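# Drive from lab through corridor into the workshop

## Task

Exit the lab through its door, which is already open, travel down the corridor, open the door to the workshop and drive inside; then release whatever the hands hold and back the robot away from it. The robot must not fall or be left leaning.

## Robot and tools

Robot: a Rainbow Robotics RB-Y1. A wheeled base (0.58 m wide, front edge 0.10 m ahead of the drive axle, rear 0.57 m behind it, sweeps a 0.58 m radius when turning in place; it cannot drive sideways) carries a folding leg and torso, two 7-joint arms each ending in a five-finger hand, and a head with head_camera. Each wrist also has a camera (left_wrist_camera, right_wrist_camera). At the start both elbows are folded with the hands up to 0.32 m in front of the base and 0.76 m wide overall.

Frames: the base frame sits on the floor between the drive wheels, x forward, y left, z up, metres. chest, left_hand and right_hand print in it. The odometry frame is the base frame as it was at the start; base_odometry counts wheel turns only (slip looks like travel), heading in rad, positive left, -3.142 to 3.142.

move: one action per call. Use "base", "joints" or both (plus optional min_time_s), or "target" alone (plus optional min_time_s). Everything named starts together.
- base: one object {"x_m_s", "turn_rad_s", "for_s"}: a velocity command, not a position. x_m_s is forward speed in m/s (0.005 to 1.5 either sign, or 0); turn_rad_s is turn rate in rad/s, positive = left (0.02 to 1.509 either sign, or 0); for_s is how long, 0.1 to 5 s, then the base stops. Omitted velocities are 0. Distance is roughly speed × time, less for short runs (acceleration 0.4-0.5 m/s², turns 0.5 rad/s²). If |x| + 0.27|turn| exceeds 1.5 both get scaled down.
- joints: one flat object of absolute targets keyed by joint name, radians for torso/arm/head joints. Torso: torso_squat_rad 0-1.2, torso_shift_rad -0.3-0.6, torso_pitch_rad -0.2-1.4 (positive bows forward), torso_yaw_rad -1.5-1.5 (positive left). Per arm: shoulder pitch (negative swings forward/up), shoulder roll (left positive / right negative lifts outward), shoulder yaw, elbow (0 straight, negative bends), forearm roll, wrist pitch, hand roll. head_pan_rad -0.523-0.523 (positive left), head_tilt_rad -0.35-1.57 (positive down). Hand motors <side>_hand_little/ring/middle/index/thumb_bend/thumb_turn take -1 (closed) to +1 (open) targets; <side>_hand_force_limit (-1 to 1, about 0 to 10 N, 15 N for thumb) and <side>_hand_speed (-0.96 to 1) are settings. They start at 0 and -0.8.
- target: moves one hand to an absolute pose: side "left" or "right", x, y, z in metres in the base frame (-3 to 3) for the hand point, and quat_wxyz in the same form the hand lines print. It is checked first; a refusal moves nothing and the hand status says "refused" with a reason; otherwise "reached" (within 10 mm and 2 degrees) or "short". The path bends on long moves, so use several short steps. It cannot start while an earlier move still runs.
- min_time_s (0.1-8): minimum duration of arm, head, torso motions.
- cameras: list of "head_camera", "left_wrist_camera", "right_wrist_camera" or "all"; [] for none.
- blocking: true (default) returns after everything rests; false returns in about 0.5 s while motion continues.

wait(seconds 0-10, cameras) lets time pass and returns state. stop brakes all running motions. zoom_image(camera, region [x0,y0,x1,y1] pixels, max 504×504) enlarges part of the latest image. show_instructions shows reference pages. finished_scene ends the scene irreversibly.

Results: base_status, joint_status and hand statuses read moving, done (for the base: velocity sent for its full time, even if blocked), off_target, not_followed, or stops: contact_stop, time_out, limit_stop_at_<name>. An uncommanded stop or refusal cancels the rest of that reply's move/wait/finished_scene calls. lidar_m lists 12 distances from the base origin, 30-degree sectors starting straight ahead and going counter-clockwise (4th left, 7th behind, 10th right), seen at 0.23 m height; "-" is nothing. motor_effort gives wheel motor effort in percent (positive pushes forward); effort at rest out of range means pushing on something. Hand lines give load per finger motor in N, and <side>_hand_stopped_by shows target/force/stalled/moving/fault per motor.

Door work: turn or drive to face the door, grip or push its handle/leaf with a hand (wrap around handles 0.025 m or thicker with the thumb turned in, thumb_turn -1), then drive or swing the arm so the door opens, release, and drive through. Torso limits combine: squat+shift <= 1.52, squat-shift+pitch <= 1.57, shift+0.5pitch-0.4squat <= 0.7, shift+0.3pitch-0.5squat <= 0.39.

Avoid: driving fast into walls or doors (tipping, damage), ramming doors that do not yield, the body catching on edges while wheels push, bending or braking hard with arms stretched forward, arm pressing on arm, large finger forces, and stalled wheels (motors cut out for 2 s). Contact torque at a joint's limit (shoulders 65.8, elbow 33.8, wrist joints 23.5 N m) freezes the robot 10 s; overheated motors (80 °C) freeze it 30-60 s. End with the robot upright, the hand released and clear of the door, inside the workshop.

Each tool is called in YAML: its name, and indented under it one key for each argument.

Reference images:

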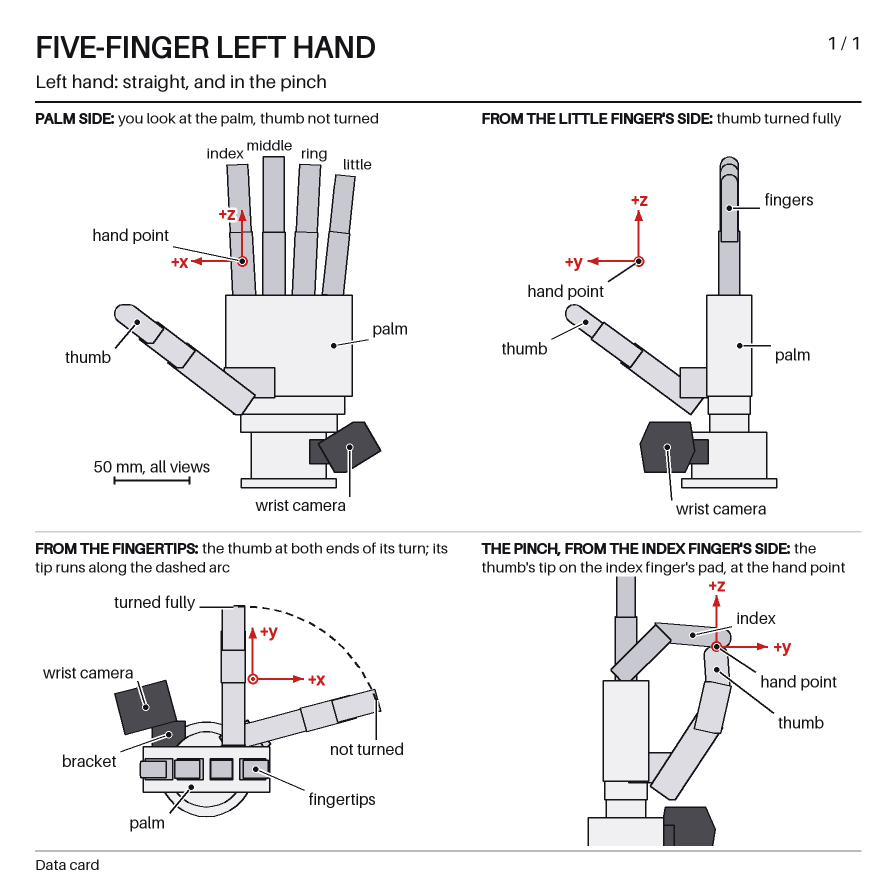

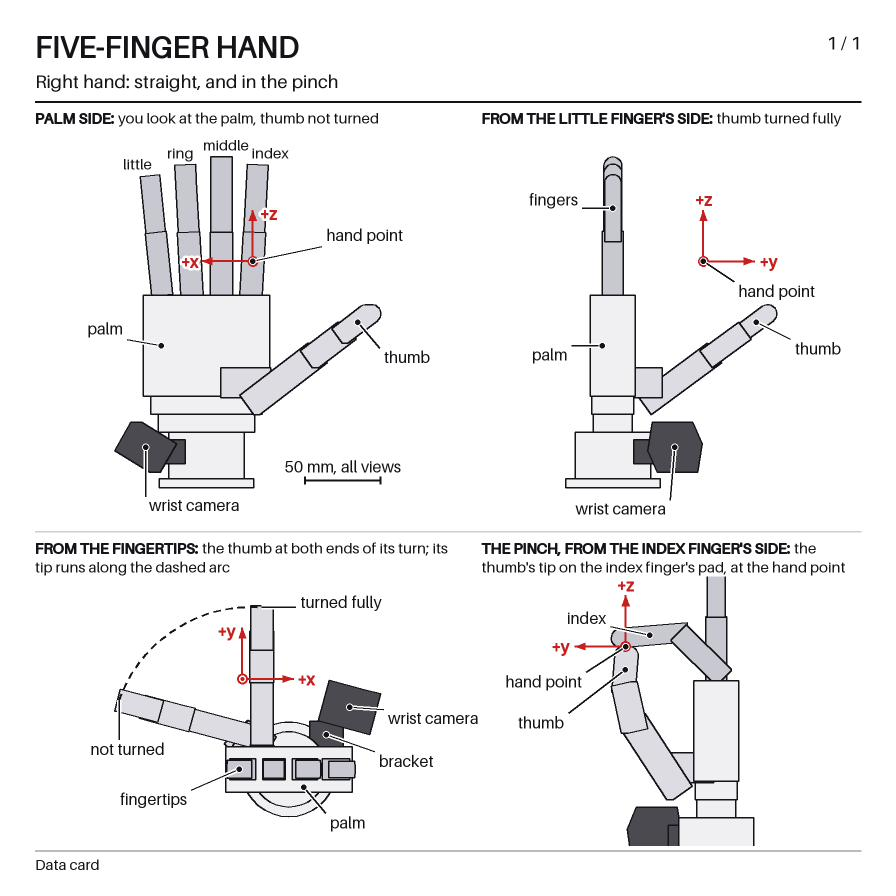

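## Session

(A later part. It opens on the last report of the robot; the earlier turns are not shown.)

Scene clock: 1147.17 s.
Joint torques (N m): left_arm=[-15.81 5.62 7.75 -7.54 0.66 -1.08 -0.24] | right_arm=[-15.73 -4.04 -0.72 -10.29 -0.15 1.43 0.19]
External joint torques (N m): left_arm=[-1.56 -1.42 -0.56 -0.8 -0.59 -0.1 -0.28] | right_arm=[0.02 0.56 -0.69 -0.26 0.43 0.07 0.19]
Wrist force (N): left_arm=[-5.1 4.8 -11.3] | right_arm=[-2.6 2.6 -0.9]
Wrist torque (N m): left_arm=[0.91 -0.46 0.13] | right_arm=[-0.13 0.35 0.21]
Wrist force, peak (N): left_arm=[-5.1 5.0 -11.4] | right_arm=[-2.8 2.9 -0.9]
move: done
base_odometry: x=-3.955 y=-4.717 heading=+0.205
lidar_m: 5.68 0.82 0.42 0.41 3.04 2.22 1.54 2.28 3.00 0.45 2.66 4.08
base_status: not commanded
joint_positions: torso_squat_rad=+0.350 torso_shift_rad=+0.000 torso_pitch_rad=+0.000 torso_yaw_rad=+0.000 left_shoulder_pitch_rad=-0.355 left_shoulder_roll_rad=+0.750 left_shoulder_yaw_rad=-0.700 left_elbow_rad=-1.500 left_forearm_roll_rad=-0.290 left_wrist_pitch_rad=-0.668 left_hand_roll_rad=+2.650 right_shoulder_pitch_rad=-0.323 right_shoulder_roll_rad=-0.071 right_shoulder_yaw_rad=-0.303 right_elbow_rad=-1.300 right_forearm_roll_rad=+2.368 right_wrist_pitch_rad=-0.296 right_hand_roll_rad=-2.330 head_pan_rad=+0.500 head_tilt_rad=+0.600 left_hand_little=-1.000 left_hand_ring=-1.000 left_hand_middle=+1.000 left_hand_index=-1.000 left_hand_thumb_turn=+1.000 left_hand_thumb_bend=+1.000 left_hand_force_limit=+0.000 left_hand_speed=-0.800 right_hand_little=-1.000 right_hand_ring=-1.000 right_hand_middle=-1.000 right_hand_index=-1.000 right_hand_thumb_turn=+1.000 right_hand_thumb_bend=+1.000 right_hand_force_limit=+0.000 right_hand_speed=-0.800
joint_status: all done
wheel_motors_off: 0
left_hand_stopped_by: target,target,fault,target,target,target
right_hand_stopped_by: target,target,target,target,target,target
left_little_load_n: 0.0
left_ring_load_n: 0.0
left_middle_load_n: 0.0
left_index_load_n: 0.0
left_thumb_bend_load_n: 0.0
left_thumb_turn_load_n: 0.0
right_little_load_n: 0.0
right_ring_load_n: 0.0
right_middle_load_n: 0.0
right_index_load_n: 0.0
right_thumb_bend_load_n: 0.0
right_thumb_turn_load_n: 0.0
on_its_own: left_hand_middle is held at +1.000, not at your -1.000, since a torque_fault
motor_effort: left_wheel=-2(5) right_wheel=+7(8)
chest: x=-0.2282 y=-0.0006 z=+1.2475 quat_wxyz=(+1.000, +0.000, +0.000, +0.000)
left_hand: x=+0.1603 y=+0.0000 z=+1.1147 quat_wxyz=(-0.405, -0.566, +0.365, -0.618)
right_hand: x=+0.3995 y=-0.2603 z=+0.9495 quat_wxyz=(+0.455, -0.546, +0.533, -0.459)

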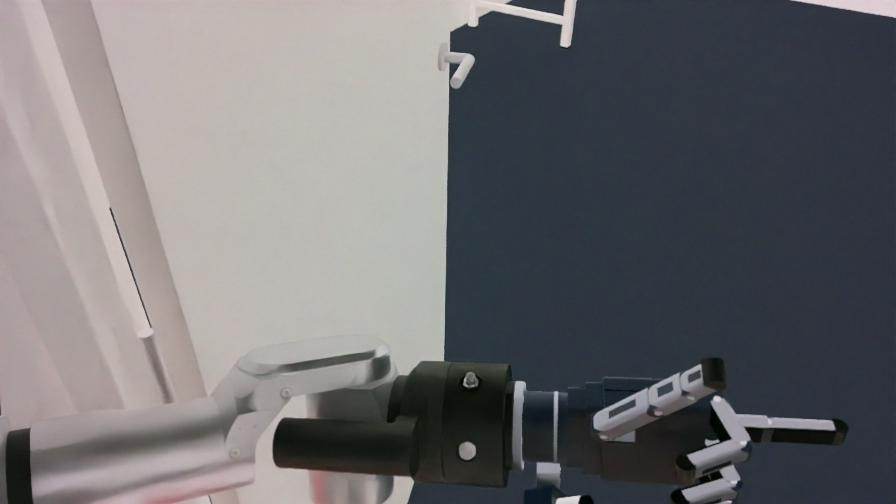

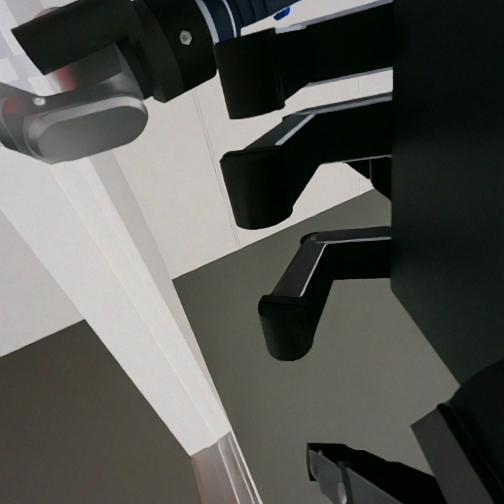

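move:
  joints: {"left_shoulder_pitch_rad":0,"left_shoulder_roll_rad":0.15,"left_shoulder_yaw_rad":0,"left_elbow_rad":-1.6,"left_forearm_roll_rad":0,"left_wrist_pitch_rad":0,"left_hand_roll_rad":1.57,"head_pan_rad":0,"head_tilt_rad":0.5}
  min_time_s: 2.5
  cameras: ["head_camera"]

move:
  joints: {"left_shoulder_roll_rad":0.08,"left_elbow_rad":0,"right_shoulder_pitch_rad":0,"right_shoulder_roll_rad":-0.08,"right_shoulder_yaw_rad":0,"right_elbow_rad":0,"right_forearm_roll_rad":0,"right_wrist_pitch_rad":0,"right_hand_roll_rad":-1.57}
  min_time_s: 3
  cameras: ["head_camera"]

Scene clock: 1171.53 s.
Joint torques (N m): left_arm=[-11.97 1.56 3.03 -11.82 0.18 -1.95 -0.13] | right_arm=[-15.93 -4.12 -0.79 -10.27 -0.15 1.48 0.26]
External joint torques (N m): left_arm=[-0.49 -1.32 1.18 -1.24 0.06 0.1 -0.17] | right_arm=[-0.18 0.48 -0.77 -0.23 0.43 0.12 0.26]
Wrist force (N): left_arm=[-4.6 5.5 -11.1] | right_arm=[-2.3 2.7 -0.9]
Wrist torque (N m): left_arm=[0.99 -0.49 0.10] | right_arm=[-0.11 0.33 0.23]
Wrist force, peak (N): left_arm=[-4.4 5.9 -12.4] | right_arm=[-2.7 2.9 -0.9]
move: done
base_odometry: x=-3.955 y=-4.717 heading=+0.205
lidar_m: 5.69 0.81 0.43 0.41 3.03 2.22 1.54 2.27 3.00 0.45 2.67 4.08
base_status: not commanded
joint_positions: torso_squat_rad=+0.350 torso_shift_rad=+0.000 torso_pitch_rad=+0.000 torso_yaw_rad=+0.000 left_shoulder_pitch_rad=+0.000 left_shoulder_roll_rad=+0.150 left_shoulder_yaw_rad=+0.000 left_elbow_rad=-1.600 left_forearm_roll_rad=+0.000 left_wrist_pitch_rad=+0.000 left_hand_roll_rad=+1.570 right_shoulder_pitch_rad=-0.323 right_shoulder_roll_rad=-0.071 right_shoulder_yaw_rad=-0.303 right_elbow_rad=-1.300 right_forearm_roll_rad=+2.368 right_wrist_pitch_rad=-0.296 right_hand_roll_rad=-2.330 head_pan_rad=+0.000 head_tilt_rad=+0.500 left_hand_little=-1.000 left_hand_ring=-1.000 left_hand_middle=+1.000 left_hand_index=-1.000 left_hand_thumb_turn=+1.000 left_hand_thumb_bend=+1.000 left_hand_force_limit=+0.000 left_hand_speed=-0.800 right_hand_little=-1.000 right_hand_ring=-1.000 right_hand_middle=-1.000 right_hand_index=-1.000 right_hand_thumb_turn=+1.000 right_hand_thumb_bend=+1.000 right_hand_force_limit=+0.000 right_hand_speed=-0.800
joint_status: all done
wheel_motors_off: 0
left_hand_stopped_by: target,target,fault,target,target,target
right_hand_stopped_by: target,target,target,target,target,target
left_little_load_n: 0.0
left_ring_load_n: 0.0
left_middle_load_n: 0.0
left_index_load_n: 0.0
left_thumb_bend_load_n: 0.0
left_thumb_turn_load_n: 0.0
right_little_load_n: 0.0
right_ring_load_n: 0.0
right_middle_load_n: 0.0
right_index_load_n: 0.0
right_thumb_bend_load_n: 0.0
right_thumb_turn_load_n: -0.5
on_its_own: left_hand_middle is held at +1.000, not at your -1.000, since a torque_fault
motor_effort: left_wheel=-4(5) right_wheel=+7(8)
chest: x=-0.2282 y=-0.0005 z=+1.2475 quat_wxyz=(+1.000, +0.000, +0.000, +0.000)
left_hand: x=+0.3355 y=+0.1988 z=+1.0610 quat_wxyz=(+0.053, -0.695, +0.054, -0.715)
right_hand: x=+0.3995 y=-0.2603 z=+0.9495 quat_wxyz=(+0.455, -0.546, +0.533, -0.459)

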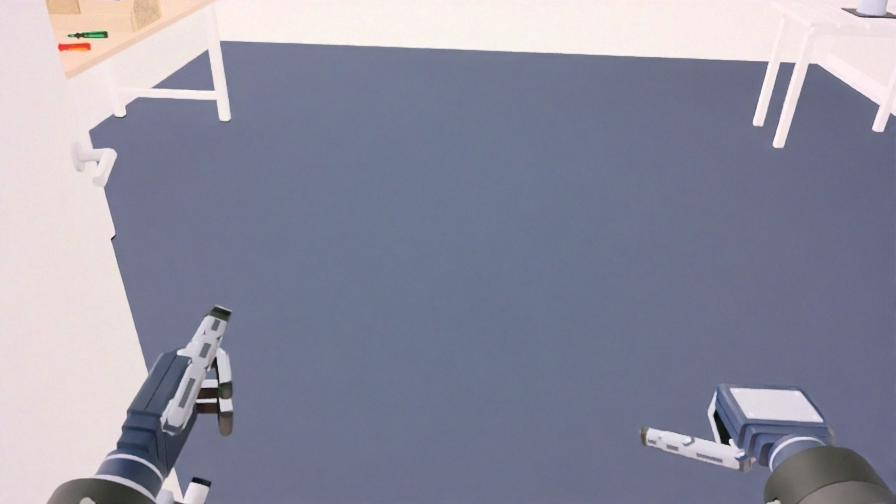

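Scene clock: 1174.83 s.
Joint torques (N m): left_arm=[-0.95 1.34 1.1 1.6 0.13 -0.17 -0.18] | right_arm=[-0.08 -3.39 1.11 1.15 0.05 0.07 0.17]
External joint torques (N m): left_arm=[-0.64 -1.01 1.06 0.43 0.13 -0.07 -0.18] | right_arm=[0.18 -0.78 1.14 -0.04 0.06 0.12 0.17]
Wrist force (N): left_arm=[1.1 5.2 -4.8] | right_arm=[-2.5 -2.1 4.0]
Wrist torque (N m): left_arm=[0.63 -0.74 0.41] | right_arm=[-0.70 0.16 0.11]
Wrist force, peak (N): left_arm=[-4.2 6.0 -10.7] | right_arm=[-2.8 -2.2 4.0]
move: done
base_odometry: x=-3.955 y=-4.717 heading=+0.205
lidar_m: 5.68 0.82 0.42 0.41 3.05 2.22 1.53 2.28 3.00 0.45 2.66 4.08
base_status: not commanded
joint_positions: torso_squat_rad=+0.350 torso_shift_rad=+0.000 torso_pitch_rad=+0.000 torso_yaw_rad=+0.000 left_shoulder_pitch_rad=+0.000 left_shoulder_roll_rad=+0.080 left_shoulder_yaw_rad=+0.000 left_elbow_rad=+0.000 left_forearm_roll_rad=+0.000 left_wrist_pitch_rad=+0.000 left_hand_roll_rad=+1.570 right_shoulder_pitch_rad=+0.000 right_shoulder_roll_rad=-0.080 right_shoulder_yaw_rad=+0.000 right_elbow_rad=+0.000 right_forearm_roll_rad=+0.000 right_wrist_pitch_rad=+0.000 right_hand_roll_rad=-1.570 head_pan_rad=+0.000 head_tilt_rad=+0.500 left_hand_little=-1.000 left_hand_ring=-1.000 left_hand_middle=+1.000 left_hand_index=-1.000 left_hand_thumb_turn=+1.000 left_hand_thumb_bend=+1.000 left_hand_force_limit=+0.000 left_hand_speed=-0.800 right_hand_little=-1.000 right_hand_ring=-1.000 right_hand_middle=-1.000 right_hand_index=-1.000 right_hand_thumb_turn=+1.000 right_hand_thumb_bend=+1.000 right_hand_force_limit=+0.000 right_hand_speed=-0.800
joint_status: all done
wheel_motors_off: 0
left_hand_stopped_by: target,target,fault,target,target,target
right_hand_stopped_by: target,target,target,target,target,target
left_little_load_n: 0.0
left_ring_load_n: 0.0
left_middle_load_n: -0.5
left_index_load_n: 0.0
left_thumb_bend_load_n: 0.0
left_thumb_turn_load_n: 0.0
right_little_load_n: 0.0
right_ring_load_n: 0.0
right_middle_load_n: 0.0
right_index_load_n: 0.5
right_thumb_bend_load_n: 0.0
right_thumb_turn_load_n: 0.0
on_its_own: left_hand_middle is held at +1.000, not at your -1.000, since a torque_fault
motor_effort: left_wheel=-2(6) right_wheel=+6(7)
chest: x=-0.2280 y=-0.0005 z=+1.2475 quat_wxyz=(+1.000, +0.000, +0.000, +0.000)
left_hand: x=-0.1972 y=+0.2243 z=+0.5166 quat_wxyz=(+0.040, -0.999, +0.001, +0.000)
right_hand: x=-0.1972 y=-0.2249 z=+0.5166 quat_wxyz=(+0.000, +0.000, +0.999, -0.040)

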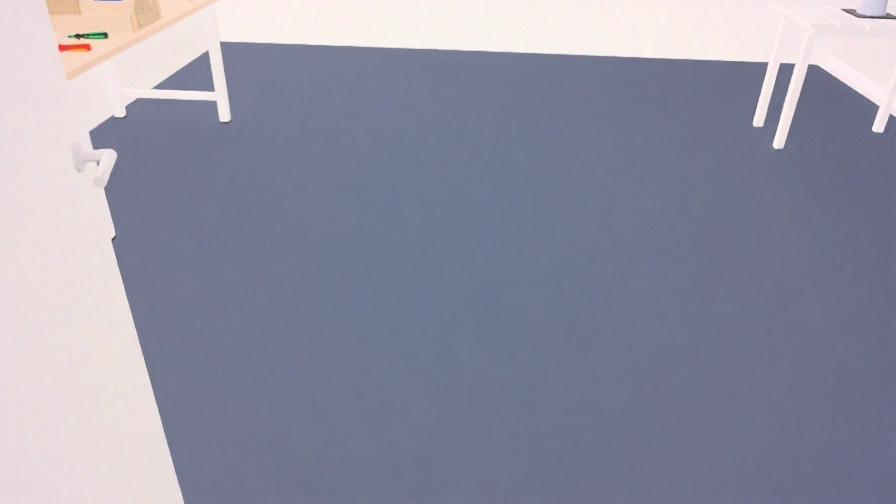

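move:
  base: {"x_m_s": 0.25, "turn_rad_s": -0.02, "for_s": 1.2}
  cameras: []

move:
  base: {"x_m_s": 0.3, "for_s": 3.0}
  cameras: ["head_camera"]

Scene clock: 1191.30 s.
Joint torques (N m): left_arm=[-0.28 1.36 1.15 1.18 0.05 -0.12 -0.09] | right_arm=[0.09 -3.49 1.07 1.41 0.14 0 0.1]
External joint torques (N m): left_arm=[0.03 -0.99 1.11 0.01 0.04 -0.02 -0.09] | right_arm=[0.35 -0.88 1.1 0.23 0.14 0.06 0.1]
Wrist force (N): left_arm=[1.2 5.2 -4.8] | right_arm=[-2.8 -2.2 4.0]
Wrist torque (N m): left_arm=[0.64 -0.80 0.44] | right_arm=[-0.70 0.21 0.08]
Wrist force, peak (N): left_arm=[1.3 5.6 -5.3] | right_arm=[-3.0 -2.1 4.0]
move: done
base_odometry: x=-3.661 y=-4.661 heading=+0.180
lidar_m: 5.38 2.48 0.55 0.44 0.44 2.55 1.83 2.56 0.53 0.86 2.48 3.80
base_status: done (sent for 1.2 of 1.2 s)
joint_positions: torso_squat_rad=+0.350 torso_shift_rad=+0.000 torso_pitch_rad=+0.000 torso_yaw_rad=+0.000 left_shoulder_pitch_rad=+0.000 left_shoulder_roll_rad=+0.080 left_shoulder_yaw_rad=+0.000 left_elbow_rad=+0.000 left_forearm_roll_rad=+0.000 left_wrist_pitch_rad=+0.000 left_hand_roll_rad=+1.570 right_shoulder_pitch_rad=+0.000 right_shoulder_roll_rad=-0.080 right_shoulder_yaw_rad=+0.000 right_elbow_rad=+0.000 right_forearm_roll_rad=+0.000 right_wrist_pitch_rad=+0.000 right_hand_roll_rad=-1.570 head_pan_rad=+0.000 head_tilt_rad=+0.500 left_hand_little=-1.000 left_hand_ring=-1.000 left_hand_middle=+1.000 left_hand_index=-1.000 left_hand_thumb_turn=+1.000 left_hand_thumb_bend=+1.000 left_hand_force_limit=+0.000 left_hand_speed=-0.800 right_hand_little=-1.000 right_hand_ring=-1.000 right_hand_middle=-1.000 right_hand_index=-1.000 right_hand_thumb_turn=+1.000 right_hand_thumb_bend=+1.000 right_hand_force_limit=+0.000 right_hand_speed=-0.800
joint_status: not commanded
wheel_motors_off: 0
left_hand_stopped_by: target,target,fault,target,target,target
right_hand_stopped_by: target,target,target,target,target,target
left_little_load_n: 0.0
left_ring_load_n: 0.0
left_middle_load_n: 0.0
left_index_load_n: 0.0
left_thumb_bend_load_n: -0.5
left_thumb_turn_load_n: 0.0
right_little_load_n: 0.0
right_ring_load_n: -0.5
right_middle_load_n: 0.0
right_index_load_n: 0.0
right_thumb_bend_load_n: 0.0
right_thumb_turn_load_n: 0.0
on_its_own: left_hand_middle is held at +1.000, not at your -1.000, since a torque_fault
motor_effort: left_wheel=-7(38) right_wheel=+5(21)
chest: x=-0.2279 y=-0.0005 z=+1.2475 quat_wxyz=(+1.000, +0.000, +0.000, +0.000)
left_hand: x=-0.1971 y=+0.2243 z=+0.5166 quat_wxyz=(+0.040, -0.999, +0.001, +0.000)
right_hand: x=-0.1972 y=-0.2249 z=+0.5166 quat_wxyz=(+0.000, +0.000, +0.999, -0.040)

Scene clock: 1195.47 s.
Joint torques (N m): left_arm=[-0.52 1.38 1.19 0.98 0.18 -0.22 -0.11] | right_arm=[-0.14 -3.3 1.15 1.42 0.08 0.12 0.16]
External joint torques (N m): left_arm=[-0.21 -0.97 1.16 -0.19 0.17 -0.12 -0.11] | right_arm=[0.12 -0.69 1.18 0.24 0.08 0.17 0.16]
Wrist force (N): left_arm=[1.2 5.2 -4.7] | right_arm=[-2.6 -2.0 3.9]
Wrist torque (N m): left_arm=[0.66 -0.76 0.41] | right_arm=[-0.67 0.19 0.11]
Wrist force, peak (N): left_arm=[1.0 5.4 -5.3] | right_arm=[-2.8 -2.3 4.1]
move: done
base_odometry: x=-2.775 y=-4.500 heading=+0.180
lidar_m: 4.49 2.97 1.88 2.33 0.74 0.83 2.72 1.22 1.60 2.10 2.09 3.03
base_status: done (sent for 3 of 3 s)
joint_positions: torso_squat_rad=+0.350 torso_shift_rad=+0.000 torso_pitch_rad=+0.000 torso_yaw_rad=+0.000 left_shoulder_pitch_rad=+0.000 left_shoulder_roll_rad=+0.080 left_shoulder_yaw_rad=+0.000 left_elbow_rad=+0.000 left_forearm_roll_rad=+0.000 left_wrist_pitch_rad=+0.000 left_hand_roll_rad=+1.570 right_shoulder_pitch_rad=+0.000 right_shoulder_roll_rad=-0.080 right_shoulder_yaw_rad=+0.000 right_elbow_rad=+0.000 right_forearm_roll_rad=+0.000 right_wrist_pitch_rad=+0.000 right_hand_roll_rad=-1.570 head_pan_rad=+0.000 head_tilt_rad=+0.500 left_hand_little=-1.000 left_hand_ring=-1.000 left_hand_middle=+1.000 left_hand_index=-1.000 left_hand_thumb_turn=+1.000 left_hand_thumb_bend=+1.000 left_hand_force_limit=+0.000 left_hand_speed=-0.800 right_hand_little=-1.000 right_hand_ring=-1.000 right_hand_middle=-1.000 right_hand_index=-1.000 right_hand_thumb_turn=+1.000 right_hand_thumb_bend=+1.000 right_hand_force_limit=+0.000 right_hand_speed=-0.800
joint_status: not commanded
wheel_motors_off: 0
left_hand_stopped_by: target,target,fault,target,target,target
right_hand_stopped_by: target,target,target,target,target,target
left_little_load_n: 0.0
left_ring_load_n: 0.0
left_middle_load_n: 0.0
left_index_load_n: 0.0
left_thumb_bend_load_n: 0.0
left_thumb_turn_load_n: 0.0
right_little_load_n: 0.5
right_ring_load_n: 0.0
right_middle_load_n: 0.0
right_index_load_n: 0.0
right_thumb_bend_load_n: 0.0
right_thumb_turn_load_n: 0.0
on_its_own: left_hand_middle is held at +1.000, not at your -1.000, since a torque_fault
motor_effort: left_wheel=-9(18) right_wheel=+5(37)
chest: x=-0.2279 y=-0.0005 z=+1.2475 quat_wxyz=(+1.000, +0.000, +0.000, +0.000)
left_hand: x=-0.1971 y=+0.2243 z=+0.5166 quat_wxyz=(+0.040, -0.999, +0.001, +0.000)
right_hand: x=-0.1972 y=-0.2249 z=+0.5166 quat_wxyz=(+0.000, +0.000, +0.999, -0.040)

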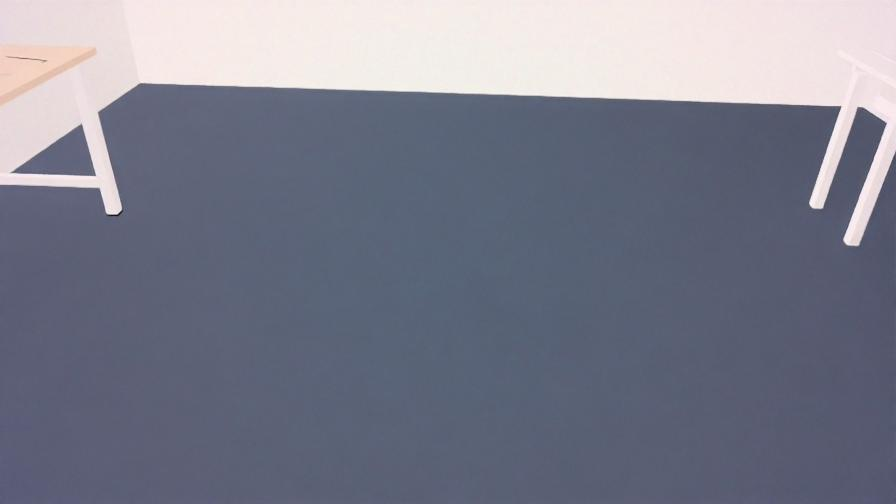

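move:
  base: {"x_m_s": 0.3, "for_s": 3.0}
  cameras: ["head_camera"]

wait:
  seconds: 1

Scene clock: 1205.90 s.
Joint torques (N m): left_arm=[-0.32 1.47 1.24 0.87 0.15 -0.13 -0.18] | right_arm=[0.39 -3.06 1.16 1.32 -0.05 0.2 0.12]
External joint torques (N m): left_arm=[-0.01 -0.87 1.2 -0.3 0.14 -0.03 -0.18] | right_arm=[0.65 -0.45 1.19 0.13 -0.04 0.25 0.12]
Wrist force (N): left_arm=[0.9 5.5 -4.8] | right_arm=[-2.6 -2.1 4.0]
Wrist torque (N m): left_arm=[0.69 -0.75 0.40] | right_arm=[-0.71 0.18 0.09]
Wrist force, peak (N): left_arm=[1.1 5.7 -5.1] | right_arm=[-3.1 -2.1 4.0]
move: done
base_odometry: x=-1.890 y=-4.340 heading=+0.179
lidar_m: 3.59 2.30 2.27 1.59 2.41 1.33 1.87 2.11 2.84 2.09 2.33 2.59
base_status: done (sent for 3 of 3 s)
joint_positions: torso_squat_rad=+0.350 torso_shift_rad=+0.000 torso_pitch_rad=+0.000 torso_yaw_rad=+0.000 left_shoulder_pitch_rad=+0.000 left_shoulder_roll_rad=+0.080 left_shoulder_yaw_rad=+0.000 left_elbow_rad=+0.000 left_forearm_roll_rad=+0.000 left_wrist_pitch_rad=+0.000 left_hand_roll_rad=+1.570 right_shoulder_pitch_rad=+0.000 right_shoulder_roll_rad=-0.080 right_shoulder_yaw_rad=+0.000 right_elbow_rad=+0.000 right_forearm_roll_rad=+0.000 right_wrist_pitch_rad=+0.000 right_hand_roll_rad=-1.570 head_pan_rad=+0.000 head_tilt_rad=+0.500 left_hand_little=-1.000 left_hand_ring=-1.000 left_hand_middle=+1.000 left_hand_index=-1.000 left_hand_thumb_turn=+1.000 left_hand_thumb_bend=+1.000 left_hand_force_limit=+0.000 left_hand_speed=-0.800 right_hand_little=-1.000 right_hand_ring=-1.000 right_hand_middle=-1.000 right_hand_index=-1.000 right_hand_thumb_turn=+1.000 right_hand_thumb_bend=+1.000 right_hand_force_limit=+0.000 right_hand_speed=-0.800
joint_status: not commanded
wheel_motors_off: 0
left_hand_stopped_by: target,target,fault,target,target,target
right_hand_stopped_by: target,target,target,target,target,target
left_little_load_n: 0.0
left_ring_load_n: 0.0
left_middle_load_n: 0.0
left_index_load_n: 0.0
left_thumb_bend_load_n: 0.0
left_thumb_turn_load_n: 0.0
right_little_load_n: 0.0
right_ring_load_n: 0.0
right_middle_load_n: 0.0
right_index_load_n: 0.0
right_thumb_bend_load_n: 0.0
right_thumb_turn_load_n: 0.5
on_its_own: left_hand_middle is held at +1.000, not at your -1.000, since a torque_fault
motor_effort: left_wheel=-11(18) right_wheel=+5(36)
chest: x=-0.2279 y=-0.0005 z=+1.2475 quat_wxyz=(+1.000, +0.000, +0.000, +0.000)
left_hand: x=-0.1971 y=+0.2243 z=+0.5166 quat_wxyz=(+0.040, -0.999, +0.001, +0.000)
right_hand: x=-0.1972 y=-0.2249 z=+0.5166 quat_wxyz=(+0.000, +0.000, +0.999, -0.040)

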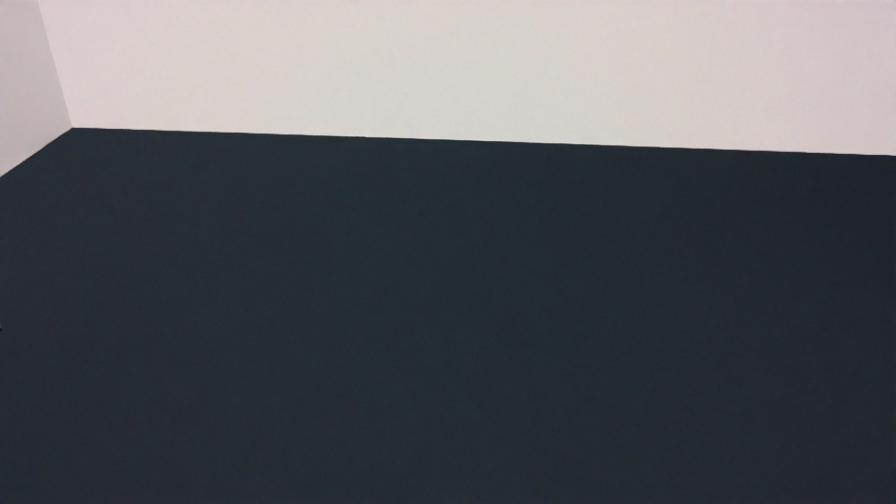

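Scene clock: 1206.90 s.
Joint torques (N m): left_arm=[-0.21 1.31 1.16 0.95 0.14 -0.26 -0.11] | right_arm=[0.18 -3.34 1.04 1.42 0.08 0.17 0.11]
External joint torques (N m): left_arm=[0.1 -1.03 1.12 -0.23 0.14 -0.16 -0.11] | right_arm=[0.44 -0.73 1.07 0.23 0.09 0.22 0.11]
Wrist force (N): left_arm=[0.7 5.5 -5.1] | right_arm=[-2.6 -2.2 3.9]
Wrist torque (N m): left_arm=[0.68 -0.70 0.38] | right_arm=[-0.69 0.17 0.10]
Wrist force, peak (N): left_arm=[0.7 5.5 -5.1] | right_arm=[-2.6 -2.2 4.1]
base_odometry: x=-1.890 y=-4.340 heading=+0.179
lidar_m: 3.59 2.28 2.27 1.60 2.43 1.35 1.87 2.10 2.83 2.09 2.32 2.60
base_status: done (sent for 3 of 3 s)
joint_positions: torso_squat_rad=+0.350 torso_shift_rad=+0.000 torso_pitch_rad=+0.000 torso_yaw_rad=+0.000 left_shoulder_pitch_rad=+0.000 left_shoulder_roll_rad=+0.080 left_shoulder_yaw_rad=+0.000 left_elbow_rad=+0.000 left_forearm_roll_rad=+0.000 left_wrist_pitch_rad=+0.000 left_hand_roll_rad=+1.570 right_shoulder_pitch_rad=+0.000 right_shoulder_roll_rad=-0.080 right_shoulder_yaw_rad=+0.000 right_elbow_rad=+0.000 right_forearm_roll_rad=+0.000 right_wrist_pitch_rad=+0.000 right_hand_roll_rad=-1.570 head_pan_rad=+0.000 head_tilt_rad=+0.500 left_hand_little=-1.000 left_hand_ring=-1.000 left_hand_middle=+1.000 left_hand_index=-1.000 left_hand_thumb_turn=+1.000 left_hand_thumb_bend=+1.000 left_hand_force_limit=+0.000 left_hand_speed=-0.800 right_hand_little=-1.000 right_hand_ring=-1.000 right_hand_middle=-1.000 right_hand_index=-1.000 right_hand_thumb_turn=+1.000 right_hand_thumb_bend=+1.000 right_hand_force_limit=+0.000 right_hand_speed=-0.800
joint_status: not commanded
wheel_motors_off: 0
left_hand_stopped_by: target,target,fault,target,target,target
right_hand_stopped_by: target,target,target,target,target,target
left_little_load_n: 0.5
left_ring_load_n: 0.0
left_middle_load_n: 0.0
left_index_load_n: 0.0
left_thumb_bend_load_n: 0.0
left_thumb_turn_load_n: 0.0
right_little_load_n: 0.0
right_ring_load_n: 0.0
right_middle_load_n: 0.0
right_index_load_n: 0.0
right_thumb_bend_load_n: 0.0
right_thumb_turn_load_n: 0.0
on_its_own: left_hand_middle is held at +1.000, not at your -1.000, since a torque_fault
motor_effort: left_wheel=-10(18) right_wheel=+5(36)
chest: x=-0.2279 y=-0.0005 z=+1.2475 quat_wxyz=(+1.000, +0.000, +0.000, +0.000)
left_hand: x=-0.1971 y=+0.2243 z=+0.5166 quat_wxyz=(+0.040, -0.999, +0.001, +0.000)
right_hand: x=-0.1972 y=-0.2249 z=+0.5166 quat_wxyz=(+0.000, +0.000, +0.999, -0.040)
wait: 1.00 s; at rest by 0.27 s
pictures: none

finished_scene:
  scene: 1

The scene is finished: the task was done.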